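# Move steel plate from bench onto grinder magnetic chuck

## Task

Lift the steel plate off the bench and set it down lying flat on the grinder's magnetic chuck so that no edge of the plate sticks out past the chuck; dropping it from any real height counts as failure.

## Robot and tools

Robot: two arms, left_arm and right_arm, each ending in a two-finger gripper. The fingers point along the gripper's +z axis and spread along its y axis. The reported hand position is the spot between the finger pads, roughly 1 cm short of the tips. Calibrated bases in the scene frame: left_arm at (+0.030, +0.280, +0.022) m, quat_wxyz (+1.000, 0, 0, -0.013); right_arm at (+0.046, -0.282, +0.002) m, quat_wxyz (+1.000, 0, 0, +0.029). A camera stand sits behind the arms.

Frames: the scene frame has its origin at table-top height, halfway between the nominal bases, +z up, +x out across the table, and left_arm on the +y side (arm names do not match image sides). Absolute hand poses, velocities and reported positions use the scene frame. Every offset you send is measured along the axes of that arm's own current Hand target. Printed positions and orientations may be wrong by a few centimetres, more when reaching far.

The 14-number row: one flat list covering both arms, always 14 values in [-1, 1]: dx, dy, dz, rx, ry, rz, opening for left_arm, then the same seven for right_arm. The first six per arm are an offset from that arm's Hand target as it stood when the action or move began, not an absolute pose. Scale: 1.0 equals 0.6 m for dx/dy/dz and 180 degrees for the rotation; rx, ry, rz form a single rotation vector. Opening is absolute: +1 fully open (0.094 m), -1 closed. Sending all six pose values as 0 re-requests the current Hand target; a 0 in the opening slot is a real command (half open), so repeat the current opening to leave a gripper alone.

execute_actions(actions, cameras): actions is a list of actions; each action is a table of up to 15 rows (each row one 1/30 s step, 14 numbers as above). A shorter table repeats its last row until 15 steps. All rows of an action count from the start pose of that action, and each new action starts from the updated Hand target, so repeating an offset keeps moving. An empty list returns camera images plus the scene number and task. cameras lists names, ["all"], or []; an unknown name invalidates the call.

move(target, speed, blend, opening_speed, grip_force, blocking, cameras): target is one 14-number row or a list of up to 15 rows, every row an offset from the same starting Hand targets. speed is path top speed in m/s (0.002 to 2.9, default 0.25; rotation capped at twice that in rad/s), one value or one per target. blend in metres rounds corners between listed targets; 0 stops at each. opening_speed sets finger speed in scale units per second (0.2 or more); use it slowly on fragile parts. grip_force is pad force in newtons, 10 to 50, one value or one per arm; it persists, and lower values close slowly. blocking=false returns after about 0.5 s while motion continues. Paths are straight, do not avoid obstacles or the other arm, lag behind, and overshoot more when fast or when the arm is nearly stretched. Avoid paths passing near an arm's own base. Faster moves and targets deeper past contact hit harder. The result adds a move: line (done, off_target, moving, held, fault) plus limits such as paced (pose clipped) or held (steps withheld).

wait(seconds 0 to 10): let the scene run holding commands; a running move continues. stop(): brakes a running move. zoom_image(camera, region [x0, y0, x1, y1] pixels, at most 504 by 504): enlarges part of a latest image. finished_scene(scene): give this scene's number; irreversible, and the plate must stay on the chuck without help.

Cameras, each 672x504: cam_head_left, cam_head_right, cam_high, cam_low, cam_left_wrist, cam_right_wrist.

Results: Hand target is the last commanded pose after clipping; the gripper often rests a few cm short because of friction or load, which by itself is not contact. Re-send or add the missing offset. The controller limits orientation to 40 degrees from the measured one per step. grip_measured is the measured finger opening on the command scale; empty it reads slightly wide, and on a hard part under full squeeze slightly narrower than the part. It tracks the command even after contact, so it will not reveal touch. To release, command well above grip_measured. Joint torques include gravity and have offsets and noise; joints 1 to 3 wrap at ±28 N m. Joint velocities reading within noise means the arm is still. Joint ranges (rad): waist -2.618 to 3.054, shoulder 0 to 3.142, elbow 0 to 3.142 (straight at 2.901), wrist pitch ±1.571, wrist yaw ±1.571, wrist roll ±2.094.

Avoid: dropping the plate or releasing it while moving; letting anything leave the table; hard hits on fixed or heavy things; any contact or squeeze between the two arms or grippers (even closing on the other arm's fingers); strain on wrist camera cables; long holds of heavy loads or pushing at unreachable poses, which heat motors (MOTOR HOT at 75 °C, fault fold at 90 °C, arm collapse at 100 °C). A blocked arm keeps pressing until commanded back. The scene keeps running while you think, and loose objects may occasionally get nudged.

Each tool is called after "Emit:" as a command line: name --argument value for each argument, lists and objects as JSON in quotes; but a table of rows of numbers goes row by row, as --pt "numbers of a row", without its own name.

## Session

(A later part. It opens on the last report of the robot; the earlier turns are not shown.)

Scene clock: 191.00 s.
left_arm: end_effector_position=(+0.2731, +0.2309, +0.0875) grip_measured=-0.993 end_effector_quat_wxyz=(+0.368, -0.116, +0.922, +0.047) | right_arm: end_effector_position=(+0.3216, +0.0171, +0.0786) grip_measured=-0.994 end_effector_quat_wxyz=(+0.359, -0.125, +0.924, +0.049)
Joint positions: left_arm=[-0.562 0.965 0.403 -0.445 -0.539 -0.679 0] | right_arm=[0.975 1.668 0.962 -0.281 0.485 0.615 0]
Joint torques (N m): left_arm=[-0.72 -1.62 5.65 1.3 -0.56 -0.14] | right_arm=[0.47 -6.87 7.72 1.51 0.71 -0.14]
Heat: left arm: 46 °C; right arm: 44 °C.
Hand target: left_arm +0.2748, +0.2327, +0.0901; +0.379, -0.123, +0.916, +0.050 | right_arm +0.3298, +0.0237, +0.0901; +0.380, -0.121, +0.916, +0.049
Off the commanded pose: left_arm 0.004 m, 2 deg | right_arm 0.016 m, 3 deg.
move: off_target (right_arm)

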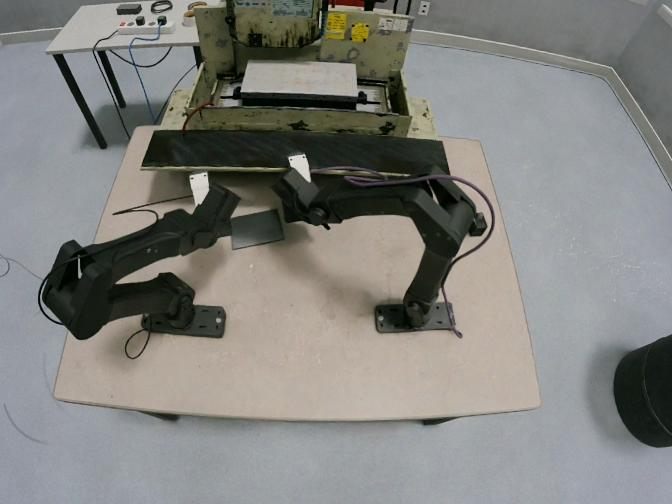

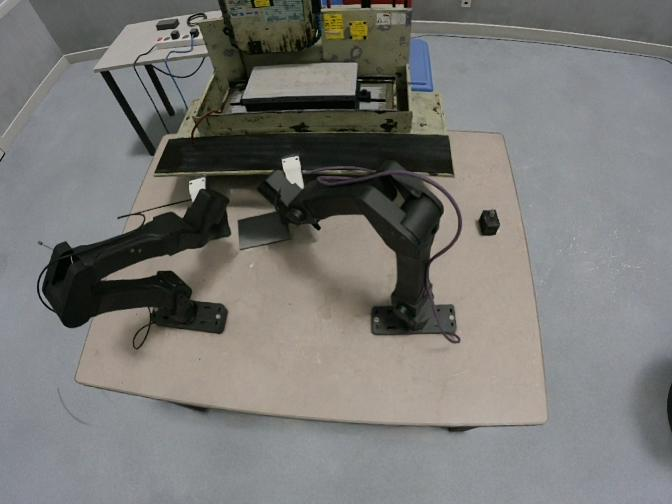

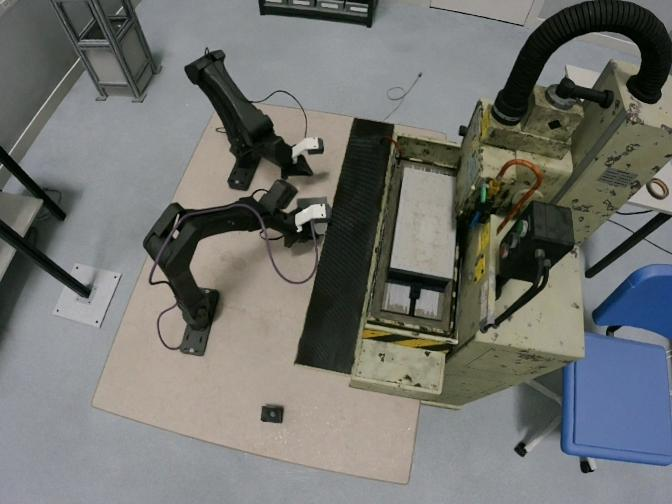

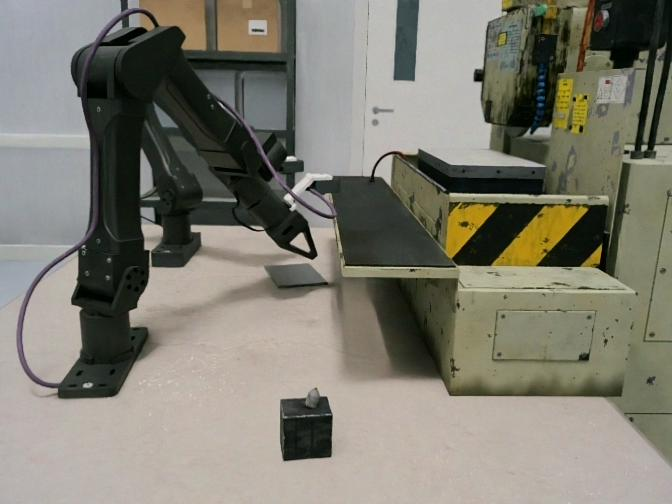

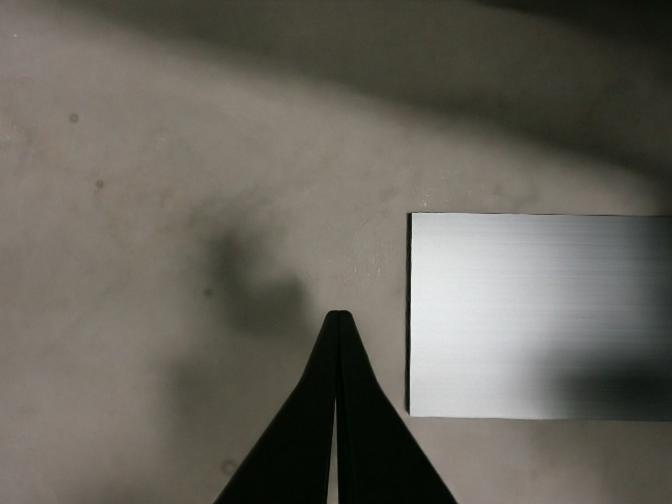

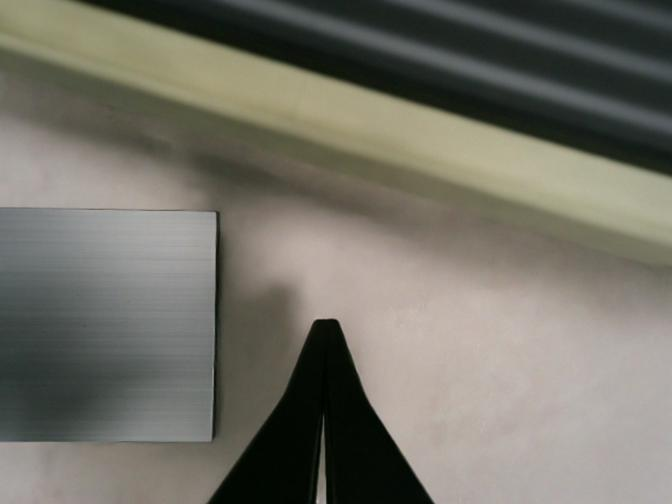

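Emit:
move --target '[0.097,-0.009,0.068,0.194,0,0,-1,0.08,0.025,0.057,-0.194,0,0,-1]' --speed 0.1 --cameras '["all"]'

Scene clock: 213.57 s.
left_arm: end_effector_position=(+0.2651, +0.2257, +0.0196) grip_measured=-0.993 end_effector_quat_wxyz=(+0.367, -0.005, +0.903, -0.225) | right_arm: end_effector_position=(+0.3198, +0.0520, +0.0643) grip_measured=-0.994 end_effector_quat_wxyz=(+0.373, -0.250, +0.826, +0.340)
Joint positions: left_arm=[0.174 1.137 0.007 0.32 0.519 -0.075 0] | right_arm=[0.739 1.705 0.585 0.596 -0.206 0.328 0]
Joint torques (N m): left_arm=[0.53 -0.55 4.18 1.58 0.44 0.08] | right_arm=[-2.37 -4.38 3.15 1.2 -0.14 0.34]
Heat: left arm: 46 °C; right arm: 43 °C.
Hand target: left_arm +0.2643, +0.2243, +0.0200; +0.399, -0.003, +0.889, -0.227 | right_arm +0.3166, +0.0355, +0.0319; +0.326, -0.229, +0.859, +0.322
Off the commanded pose: left_arm 0.002 m, 4 deg | right_arm 0.036 m, 7 deg.
joint sent to its limit (left arm) — joint 3 (elbow), lower limit, where the elbow is as bent as it goes. The joint targets are off in orientation, not in position.
move: off_target (left_arm, right_arm)

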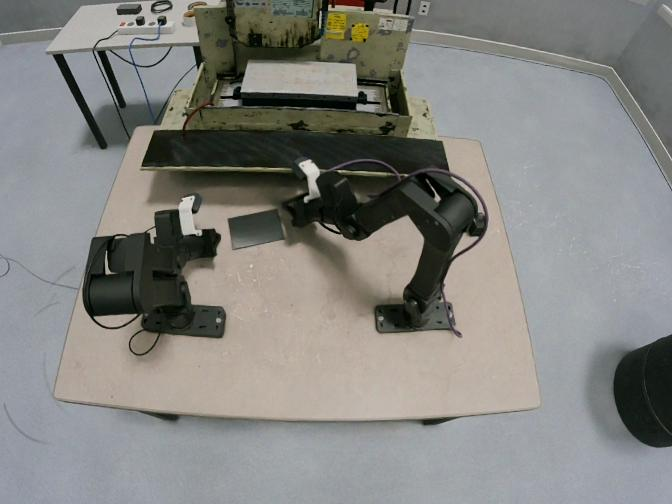

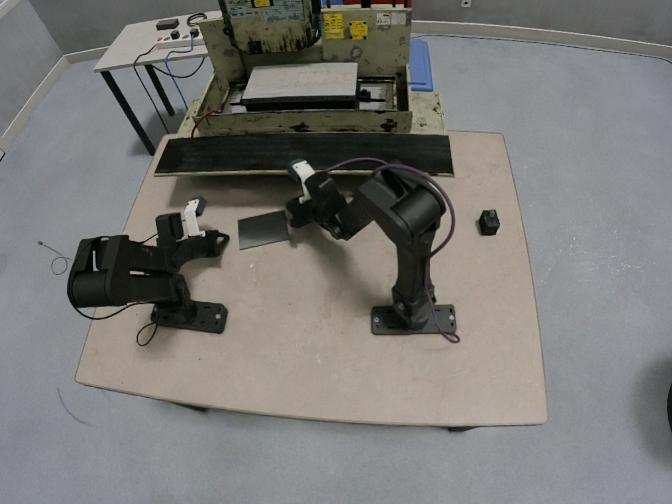

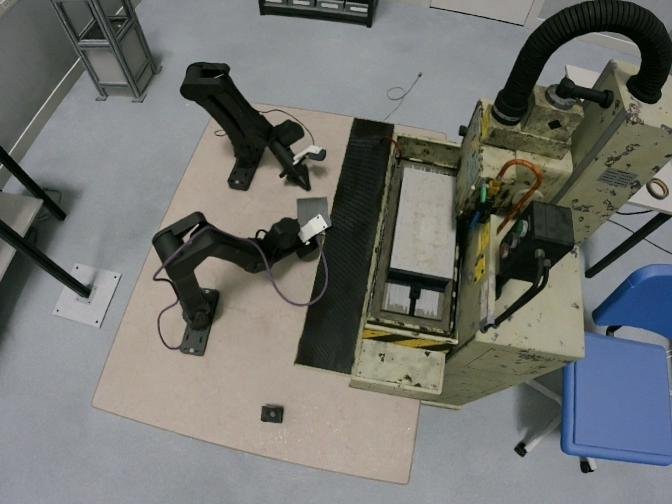

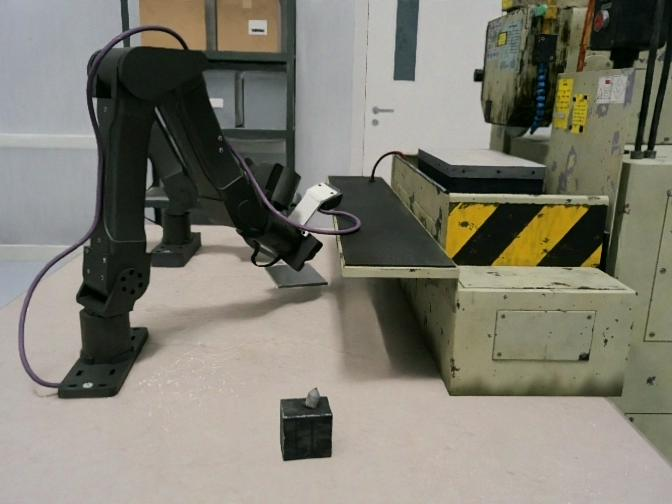

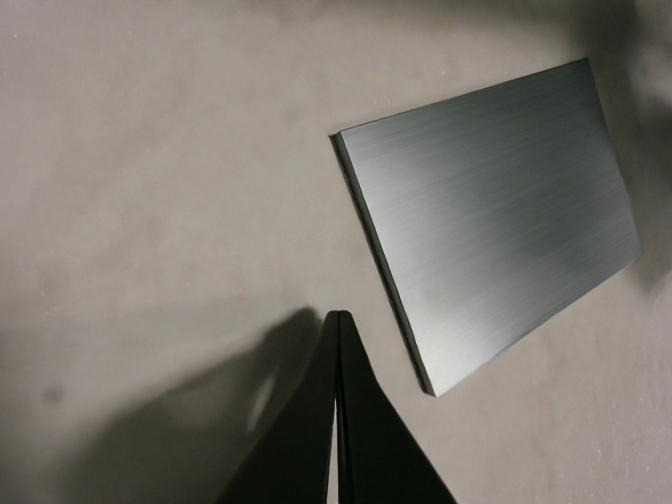

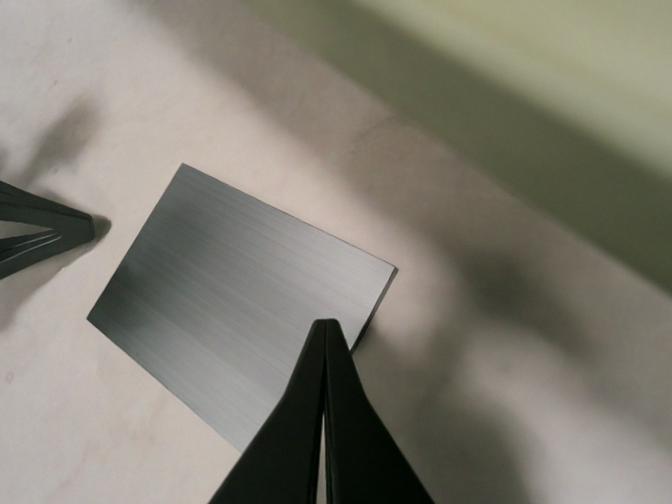

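Emit:
move --pt "-0.118 -0.027 -0.125 0 0 0 -1 0.086 -0.02 -0.291 0 0 0 -1" --pt "-0.081 -0.209 -0.013 -0.152 0.152 0.482 -1 0.086 -0.02 -0.291 0 0 0 -1" --cameras '["all"]'

Scene clock: 235.43 s.
left_arm: end_effector_position=(+0.2651, +0.1288, +0.1015) grip_measured=-0.993 end_effector_quat_wxyz=(+0.224, +0.563, +0.739, +0.296) | right_arm: end_effector_position=(+0.2106, -0.1085, +0.0738) grip_measured=-0.994 end_effector_quat_wxyz=(+0.305, -0.220, +0.872, +0.313)
Joint positions: left_arm=[-0.993 1.374 0.729 -0.671 -0.724 0.379 0] | right_arm=[0.43 0.622 0.216 -0.34 -0.43 0.183 0]
Joint torques (N m): left_arm=[-0.54 -3.48 7.73 0.65 -0.61 0.04] | right_arm=[-0.7 -1.06 8.95 1.73 -0.36 -0.12]
Heat: left arm: 46 °C; right arm: 42 °C.
Hand target: left_arm +0.2700, +0.1240, +0.1099; +0.233, +0.560, +0.735, +0.303 | right_arm +0.2165, -0.1047, +0.0919; +0.327, -0.229, +0.859, +0.322
Off the commanded pose: left_arm 0.011 m, 1 deg | right_arm 0.019 m, 3 deg.
move: off_target (left_arm, right_arm)

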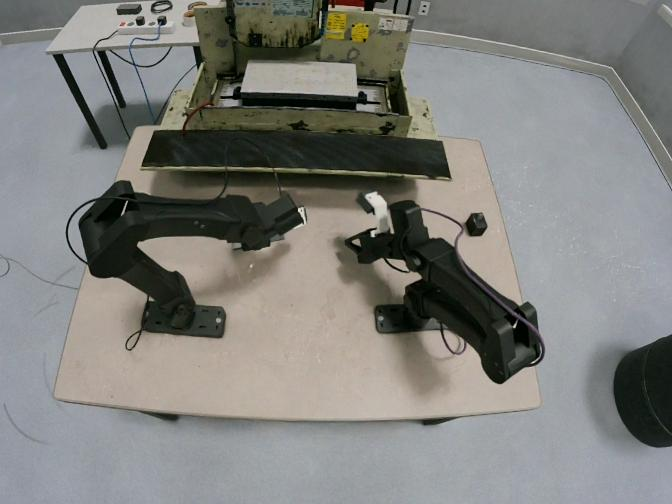

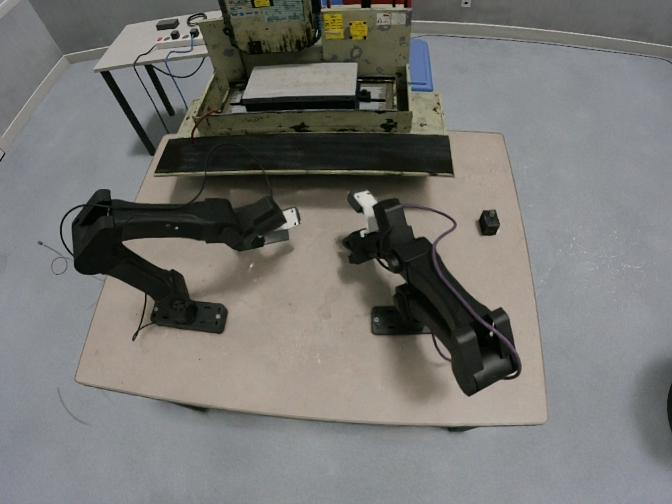

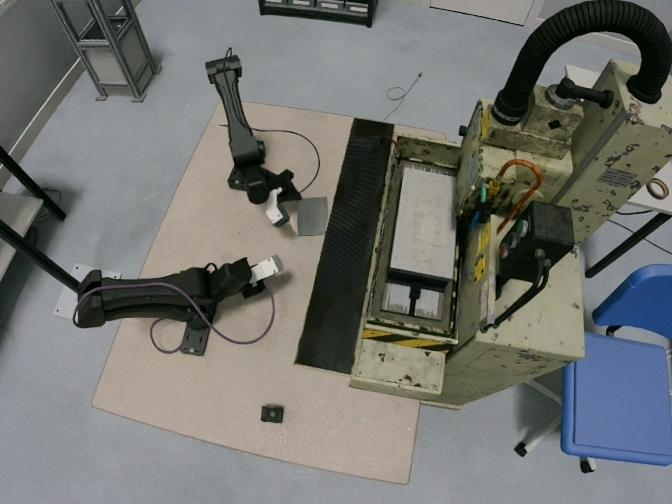

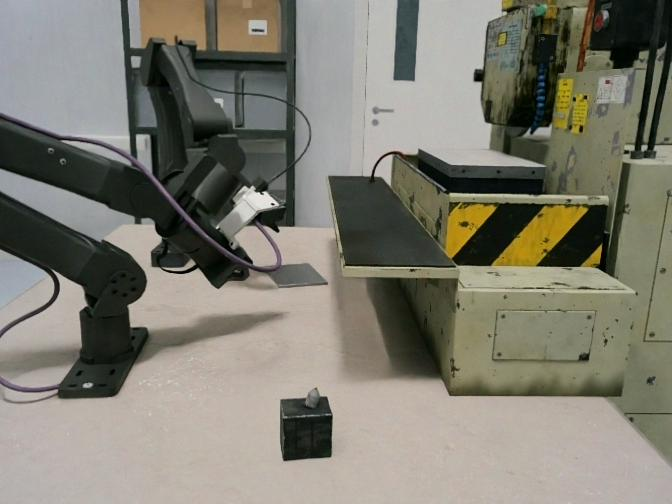

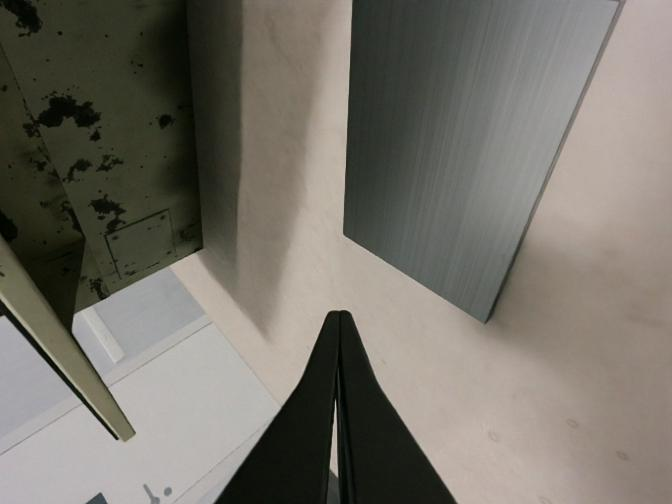

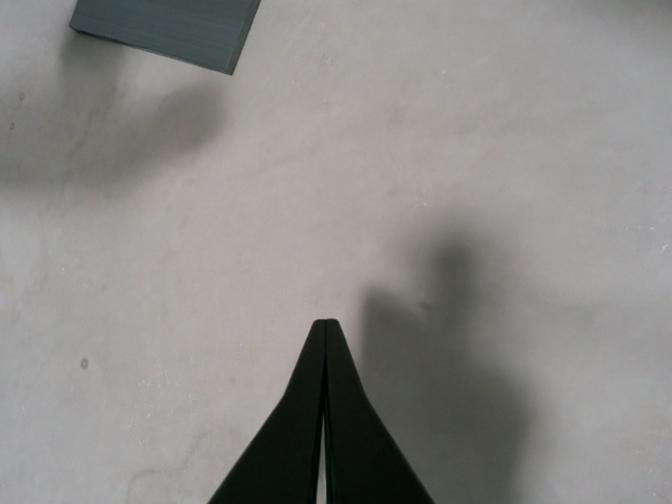

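Emit:
move --target '[0,0.01,0.207,0,0,0,-1,0,0,0,0,0,0,-1]' --speed 0.1 --cameras '["cam_left_wrist","cam_low","cam_high"]'

Emit:
zoom_image --camera "cam_low" --region '[220, 180, 380, 300]'

Scene clock: 241.60 s.
left_arm: end_effector_position=(+0.3588, +0.1465, +0.0305) grip_measured=-0.993 end_effector_quat_wxyz=(+0.234, +0.559, +0.735, +0.304) | right_arm: end_effector_position=(+0.2106, -0.1085, +0.0738) grip_measured=-0.994 end_effector_quat_wxyz=(+0.305, -0.220, +0.872, +0.313)
Joint positions: left_arm=[-0.661 1.708 0.653 0.011 -0.616 0.784 0] | right_arm=[0.43 0.622 0.216 -0.34 -0.43 0.183 0]
Joint torques (N m): left_arm=[0.4 -5.48 4.19 1.25 -0.29 0.02] | right_arm=[-0.73 -1.01 8.98 1.7 -0.37 -0.13]
Heat: left arm: 46 °C; right arm: 43 °C.
Hand target: left_arm +0.3588, +0.1481, +0.0262; +0.233, +0.560, +0.735, +0.303 | right_arm +0.2165, -0.1047, +0.0919; +0.327, -0.229, +0.859, +0.322
Off the commanded pose: left_arm 0.005 m, 0 deg | right_arm 0.019 m, 3 deg.
move: off_target (right_arm)
Images, in order (width x height): cam_high 672x504, cam_low 672x504, cam_left_wrist 672x504.

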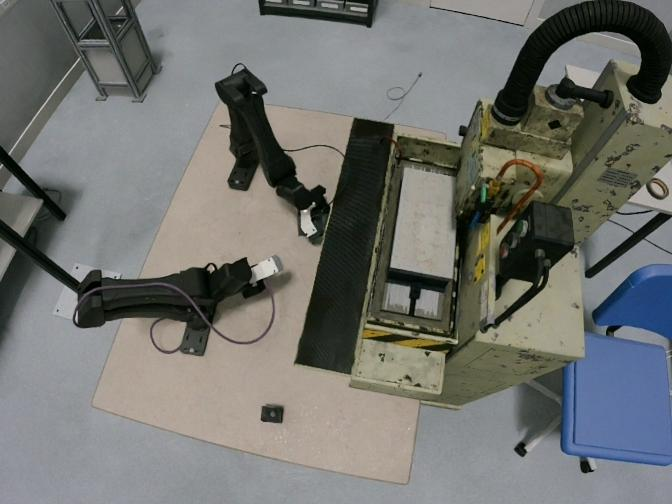

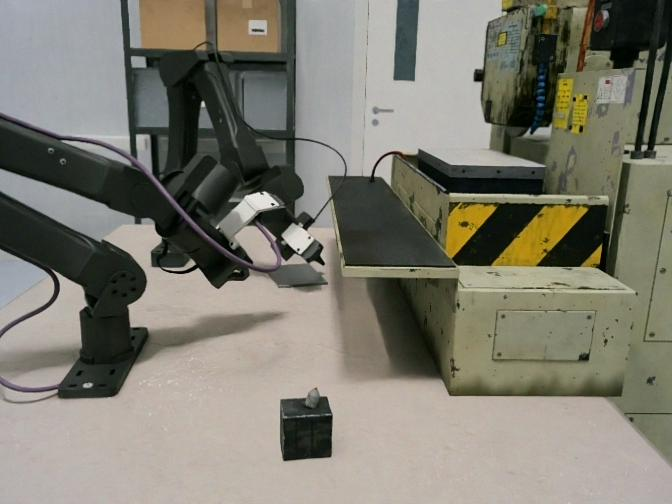

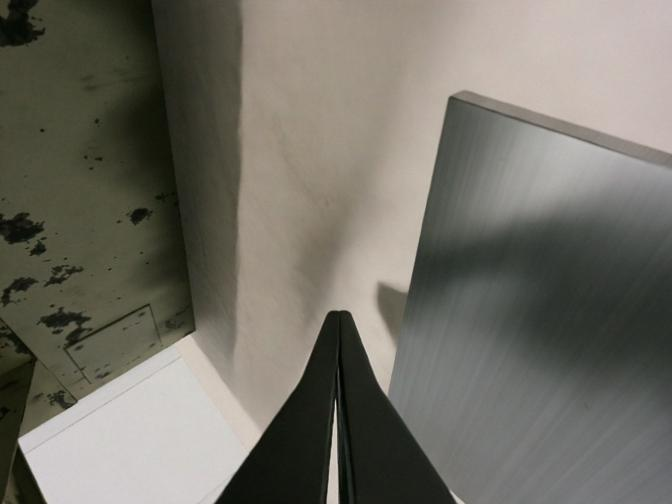

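Scaled by 3.150 from the camera's 672x504 image, which has a finer 960x720 frame.

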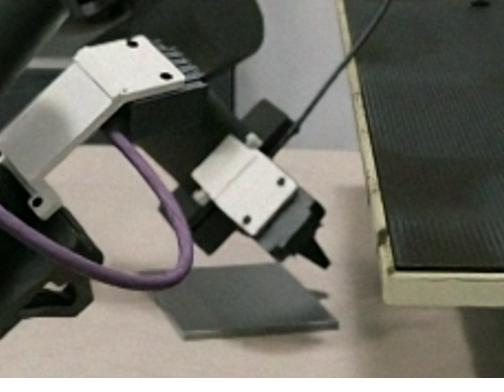

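Emit:
move --pt "0 -0.017 0.017 0 0 0 -1 0 0 0 0 0 0 -1" --pt "0 -0.128 -0.094 0 0 0 -1 0 0 0 0 0 0 -1" --speed 0.06 --cameras '["all"]'

Scene clock: 248.60 s.
left_arm: end_effector_position=(+0.2737, +0.1188, +0.0117) grip_measured=-0.993 end_effector_quat_wxyz=(+0.241, +0.559, +0.733, +0.304) | right_arm: end_effector_position=(+0.2106, -0.1085, +0.0738) grip_measured=-0.994 end_effector_quat_wxyz=(+0.305, -0.220, +0.872, +0.313)
Joint positions: left_arm=[-1 1.685 0.544 -0.14 -0.755 0.391 0] | right_arm=[0.43 0.622 0.216 -0.34 -0.43 0.183 0]
Joint torques (N m): left_arm=[-0.7 -7.09 3.66 0.43 -0.37 -0.2] | right_arm=[-0.85 -0.92 9.09 1.69 -0.38 -0.13]
Heat: left arm: 45 °C; right arm: 43 °C.
Hand target: left_arm +0.2680, +0.1231, +0.0119; +0.233, +0.560, +0.735, +0.303 | right_arm +0.2165, -0.1047, +0.0919; +0.327, -0.229, +0.859, +0.322
Off the commanded pose: left_arm 0.007 m, 1 deg | right_arm 0.019 m, 3 deg.
move: off_target (right_arm)

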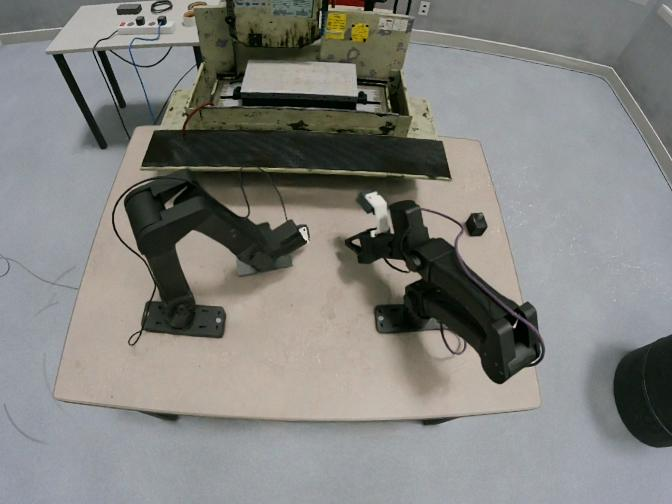

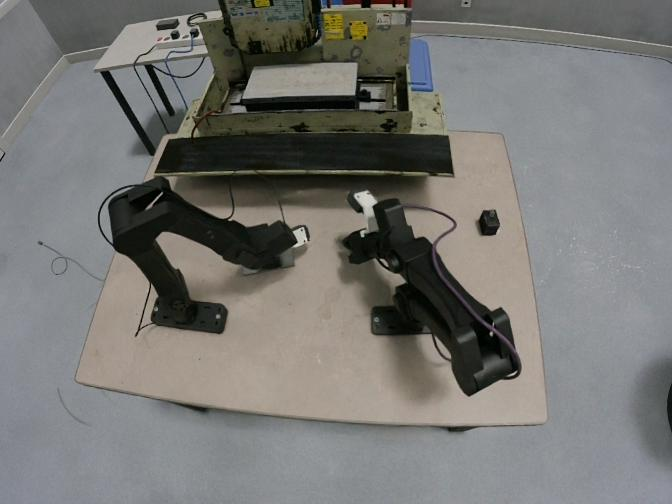

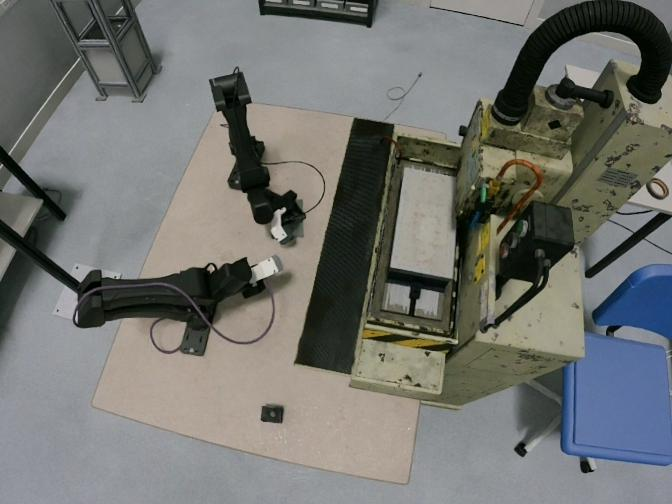

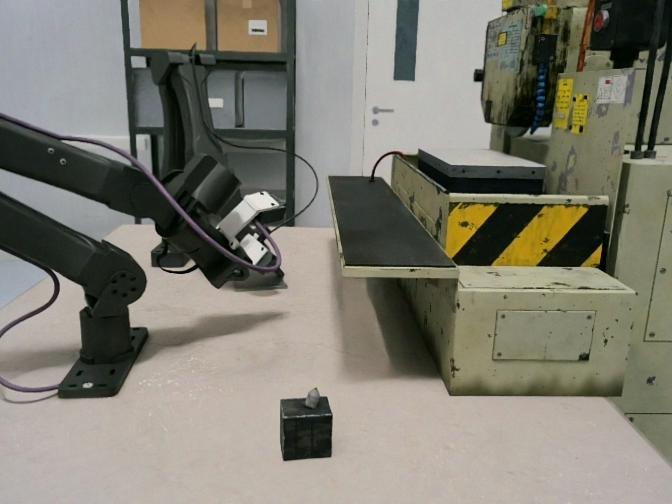

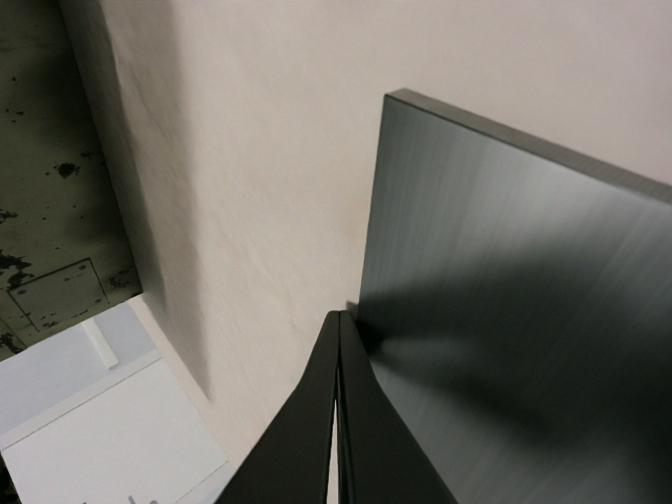

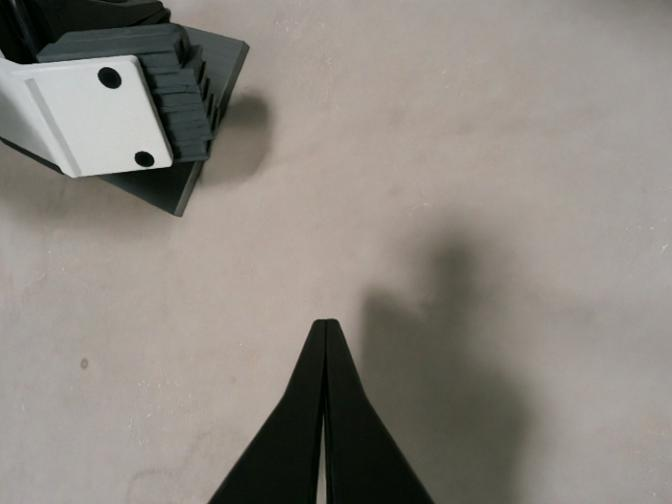

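Emit:
move --pt "0 0.065 -0.053 0 0 0 -1 0 0 0 0 0 0 -1" --pt "0.28 0.165 -0.118 0 0 0 -1 0 0 0 0 0 0 -1" --blend 0.02 --cameras '[]'

Emit:
move --target '[0,0,0,0,0,0,-1,-0.082,0.265,0.205,-0.115,0.085,-0.271,-1]' --cameras '["all"]'

Scene clock: 281.80 s.
left_arm: end_effector_position=(+0.2421, +0.2916, +0.1257) grip_measured=-0.993 end_effector_quat_wxyz=(+0.224, +0.561, +0.736, +0.304) | right_arm: end_effector_position=(+0.2106, -0.1085, +0.0738) grip_measured=-0.994 end_effector_quat_wxyz=(+0.305, -0.220, +0.872, +0.313)
Joint positions: left_arm=[-0.244 0.571 0.432 -0.738 -0.377 1.169 0] | right_arm=[0.43 0.622 0.216 -0.34 -0.43 0.183 0]
Joint torques (N m): left_arm=[0.54 0.29 7.49 1.3 -0.11 0.05] | right_arm=[-0.9 -0.85 9.01 1.71 -0.34 -0.16]
Heat: left arm: 44 °C; right arm: 44 °C.
Hand target: left_arm +0.2426, +0.2908, +0.1313; +0.233, +0.560, +0.735, +0.303 | right_arm +0.2165, -0.1047, +0.0919; +0.327, -0.229, +0.859, +0.322
Off the commanded pose: left_arm 0.006 m, 1 deg | right_arm 0.019 m, 3 deg.
move: off_target (right_arm)
No camera images: "cameras" was empty.

Scene clock: 284.53 s.
left_arm: end_effector_position=(+0.2421, +0.2914, +0.1256) grip_measured=-0.993 end_effector_quat_wxyz=(+0.224, +0.562, +0.736, +0.304) | right_arm: end_effector_position=(+0.2049, +0.0913, +0.1108) grip_measured=-0.994 end_effector_quat_wxyz=(-0.263, +0.647, -0.665, -0.263)
Joint positions: left_arm=[-0.244 0.571 0.432 -0.738 -0.376 1.17 0] | right_arm=[0.947 1.546 0.945 -0.286 -0.37 -0.405 0]
Joint torques (N m): left_arm=[0.54 0.29 7.5 1.3 -0.08 0.02] | right_arm=[0.58 -5.91 8.31 1.54 -0.36 -0.11]
Heat: left arm: 44 °C; right arm: 44 °C.
Hand target: left_arm +0.2426, +0.2907, +0.1313; +0.233, +0.560, +0.735, +0.303 | right_arm +0.2049, +0.1001, +0.1194; -0.271, +0.653, -0.654, -0.271
Off the commanded pose: left_arm 0.006 m, 1 deg | right_arm 0.012 m, 2 deg.
move: off_target (right_arm)

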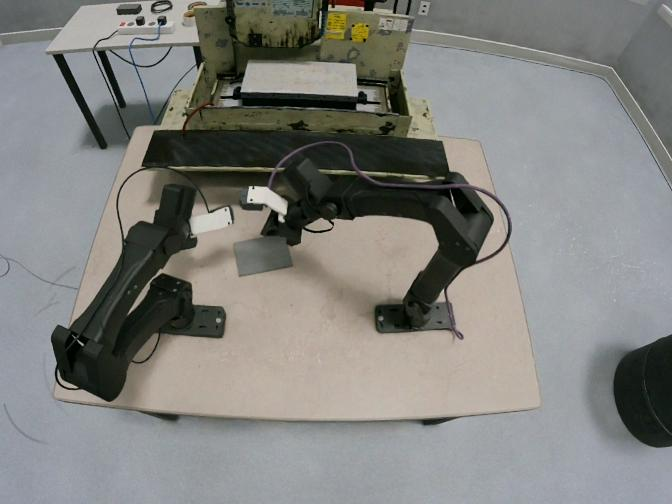

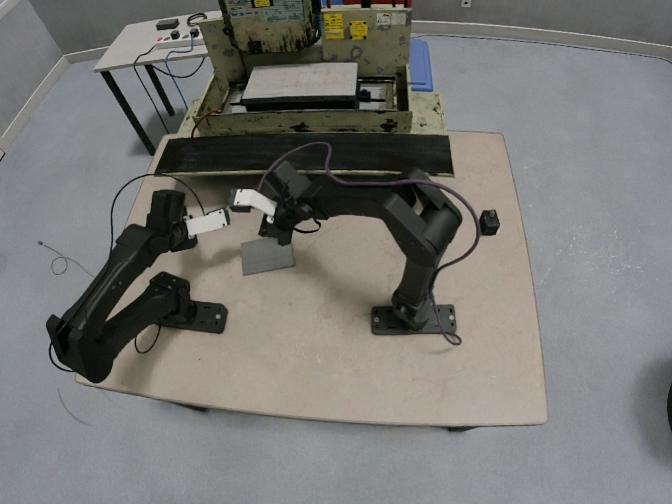

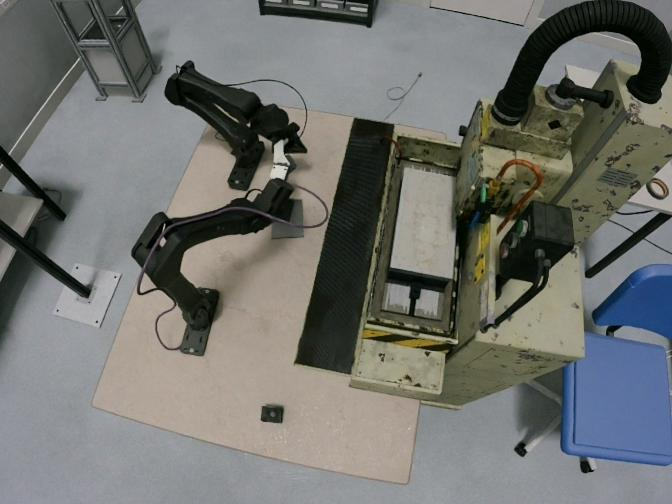

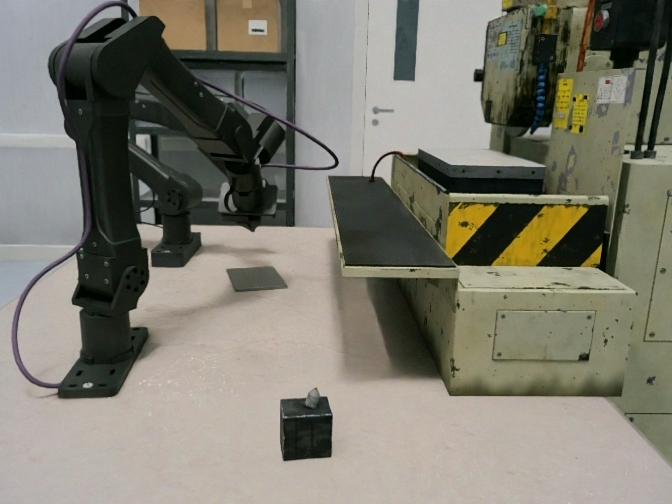

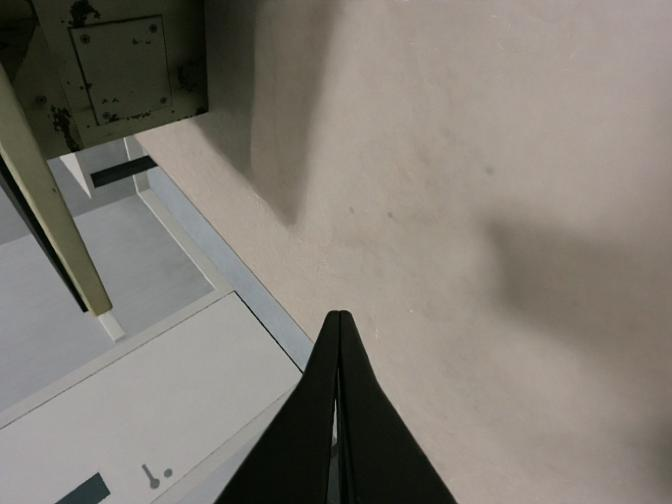

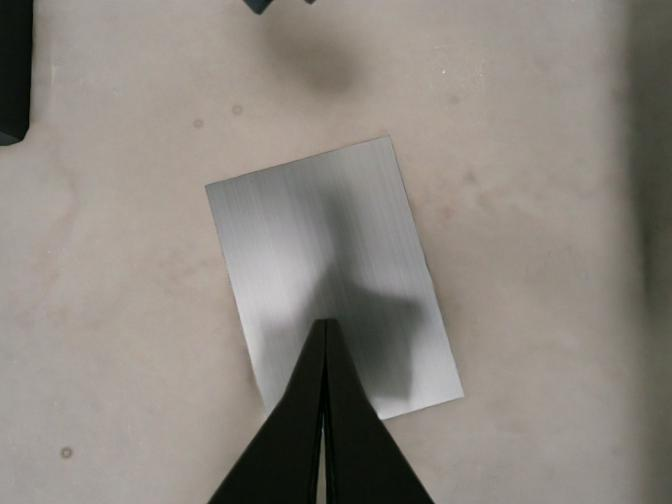

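Emit:
move --target '[0.1,0.094,-0.094,0,0,0,-1,0,0,0,0,0,0,0.28]' --cameras '[]'

Emit:
move --target '[0,0,0,0,0,0,-1,-0.005,0.007,0.229,0,0,0,0.28]' --speed 0.1 --cameras '["cam_right_wrist","cam_low","cam_high"]'

Scene clock: 294.03 s.
left_arm: end_effector_position=(+0.2264, +0.3512, +0.2039) grip_measured=-0.993 end_effector_quat_wxyz=(+0.225, +0.558, +0.738, +0.304) | right_arm: end_effector_position=(+0.2048, +0.0913, +0.1107) grip_measured=+0.278 end_effector_quat_wxyz=(-0.263, +0.647, -0.665, -0.263)
Joint positions: left_arm=[0.453 0.589 0.739 -0.95 0.097 1.681 0] | right_arm=[0.947 1.546 0.945 -0.287 -0.37 -0.406 0.06]
Joint torques (N m): left_arm=[0.53 1.95 8.06 1.36 0.25 -0.04] | right_arm=[0.39 -5.85 8.29 1.51 -0.35 -0.1]
Heat: left arm: 45 °C; right arm: 44 °C.
Hand target: left_arm +0.2267, +0.3489, +0.2110; +0.233, +0.560, +0.735, +0.303 | right_arm +0.2049, +0.1001, +0.1194; -0.271, +0.653, -0.653, -0.271
Off the commanded pose: left_arm 0.007 m, 1 deg | right_arm 0.012 m, 2 deg.
move: off_target (right_arm)
No camera images: "cameras" was empty.

Scene clock: 296.00 s.
left_arm: end_effector_position=(+0.2265, +0.3511, +0.2040) grip_measured=-0.993 end_effector_quat_wxyz=(+0.225, +0.558, +0.738, +0.304) | right_arm: end_effector_position=(+0.1983, +0.1887, +0.0198) grip_measured=+0.278 end_effector_quat_wxyz=(-0.260, +0.657, -0.656, -0.266)
Joint positions: left_arm=[0.453 0.589 0.739 -0.95 0.097 1.681 0] | right_arm=[1.093 2.017 1.113 0.047 -0.294 -0.311 0.06]
Joint torques (N m): left_arm=[0.53 1.95 8.08 1.36 0.25 0.02] | right_arm=[0.53 -8.81 7.2 1.79 -0.07 0.11]
Heat: left arm: 45 °C; right arm: 44 °C.
Hand target: left_arm +0.2267, +0.3489, +0.2110; +0.233, +0.560, +0.735, +0.303 | right_arm +0.2007, +0.1994, +0.0244; -0.271, +0.653, -0.654, -0.271
Off the commanded pose: left_arm 0.007 m, 1 deg | right_arm 0.012 m, 2 deg.
move: off_target (right_arm)
Images, in order (width x height): cam_high 672x504, cam_low 672x504, cam_right_wrist 672x504.

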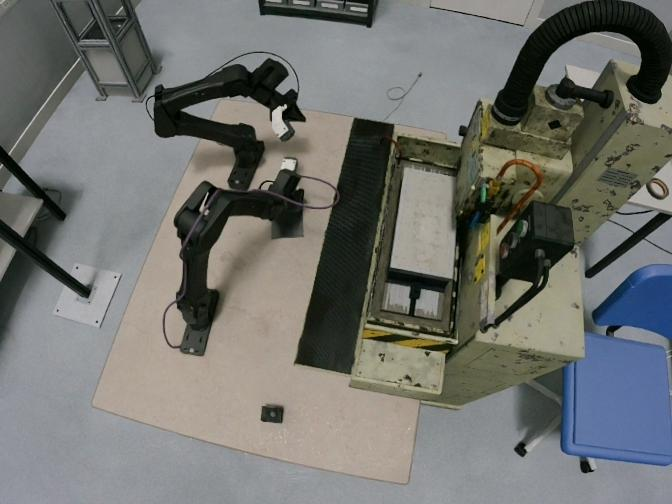

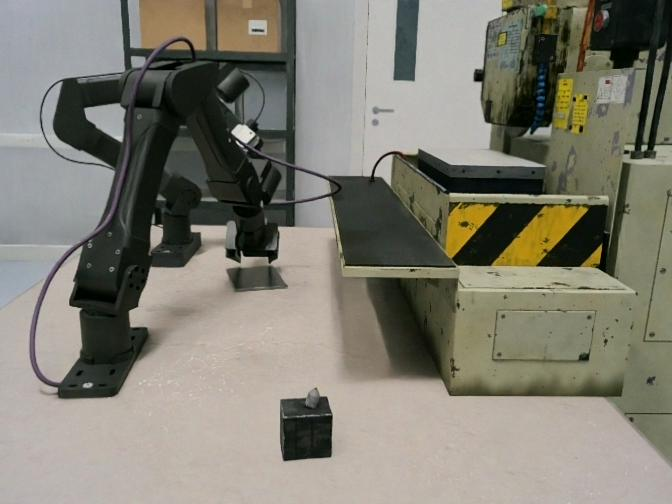

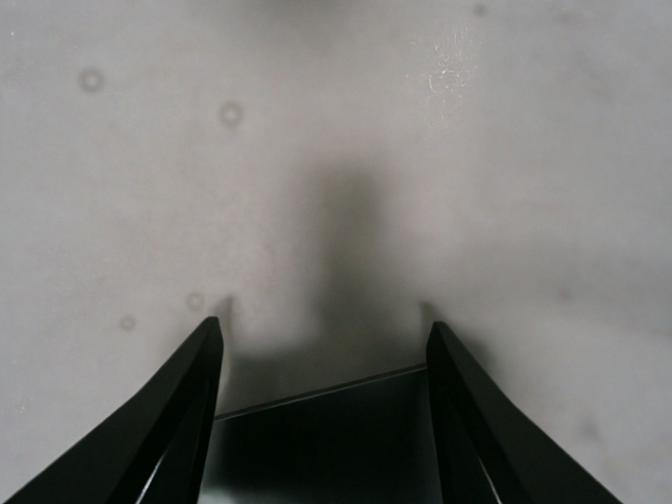

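Emit:
move --pt "0 0 0 0 0 0 -1 0.007 0 0.007 0 0 0 0.28" --pt "0 0 0 0 0 0 -1 0.151 -0.058 -0.137 0 0 0 0.28" --speed 0.07 --cameras '["cam_right_wrist","cam_low","cam_high","cam_head_left"]'

Scene clock: 300.97 s.
left_arm: end_effector_position=(+0.2265, +0.3511, +0.2040) grip_measured=-0.993 end_effector_quat_wxyz=(+0.225, +0.558, +0.738, +0.304) | right_arm: end_effector_position=(+0.2375, +0.0838, +0.0154) grip_measured=+0.278 end_effector_quat_wxyz=(-0.276, +0.652, -0.652, -0.269)
Joint positions: left_arm=[0.453 0.589 0.739 -0.95 0.097 1.681 0] | right_arm=[0.835 1.812 0.777 0.138 -0.455 -0.516 0.06]
Joint torques (N m): left_arm=[0.54 1.95 8.09 1.36 0.25 0.02] | right_arm=[-1.02 -10.09 3.78 1.18 -0.35 -0.12]
Heat: left arm: 45 °C; right arm: 43 °C.
Hand target: left_arm +0.2267, +0.3489, +0.2110; +0.233, +0.560, +0.735, +0.303 | right_arm +0.2353, +0.0773, +0.0183; -0.271, +0.653, -0.653, -0.271
Off the commanded pose: left_arm 0.007 m, 1 deg | right_arm 0.007 m, 1 deg.
move: done
Images, in order (width x height): cam_head_left 672x504, cam_high 672x504, cam_low 672x504, cam_right_wrist 672x504.

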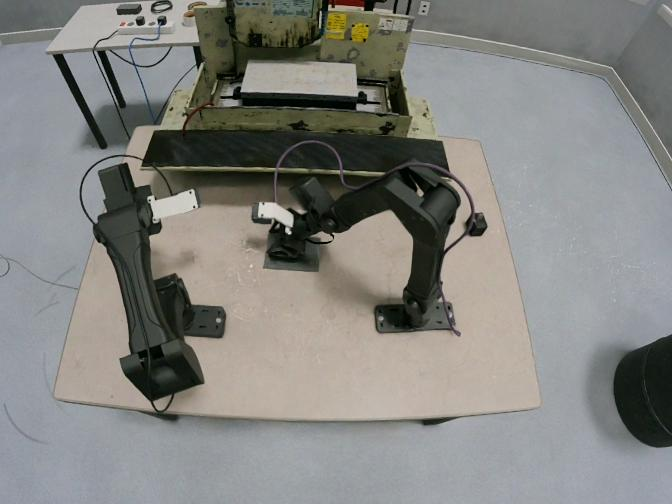

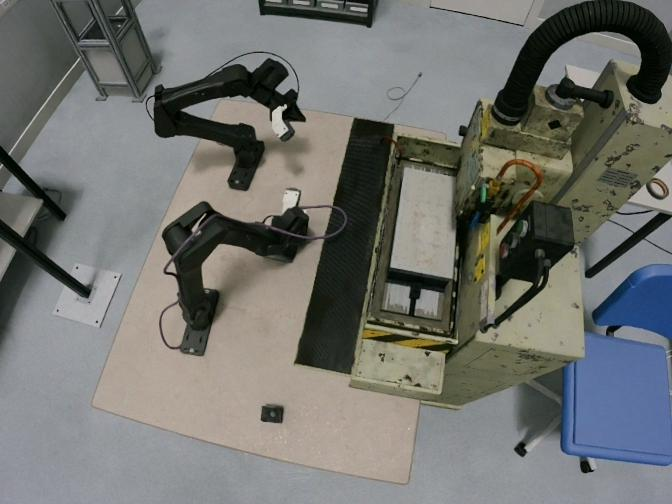

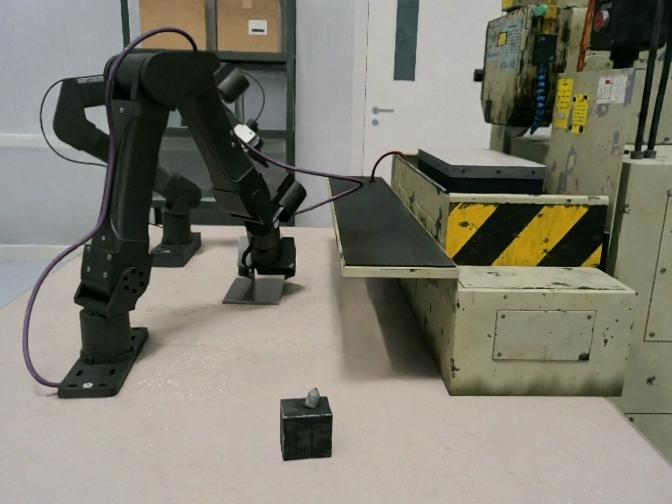

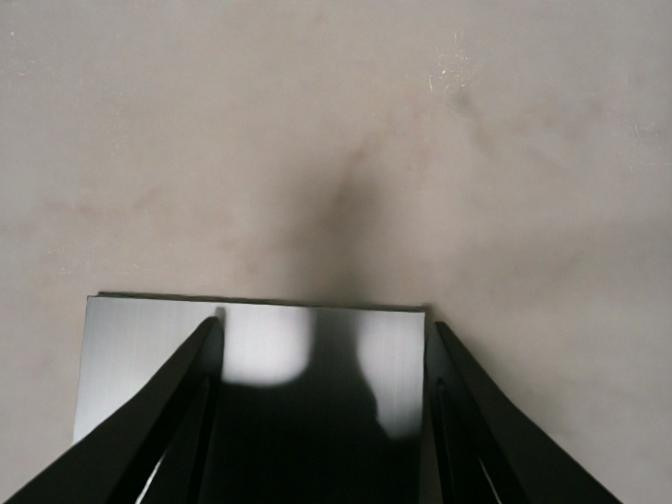

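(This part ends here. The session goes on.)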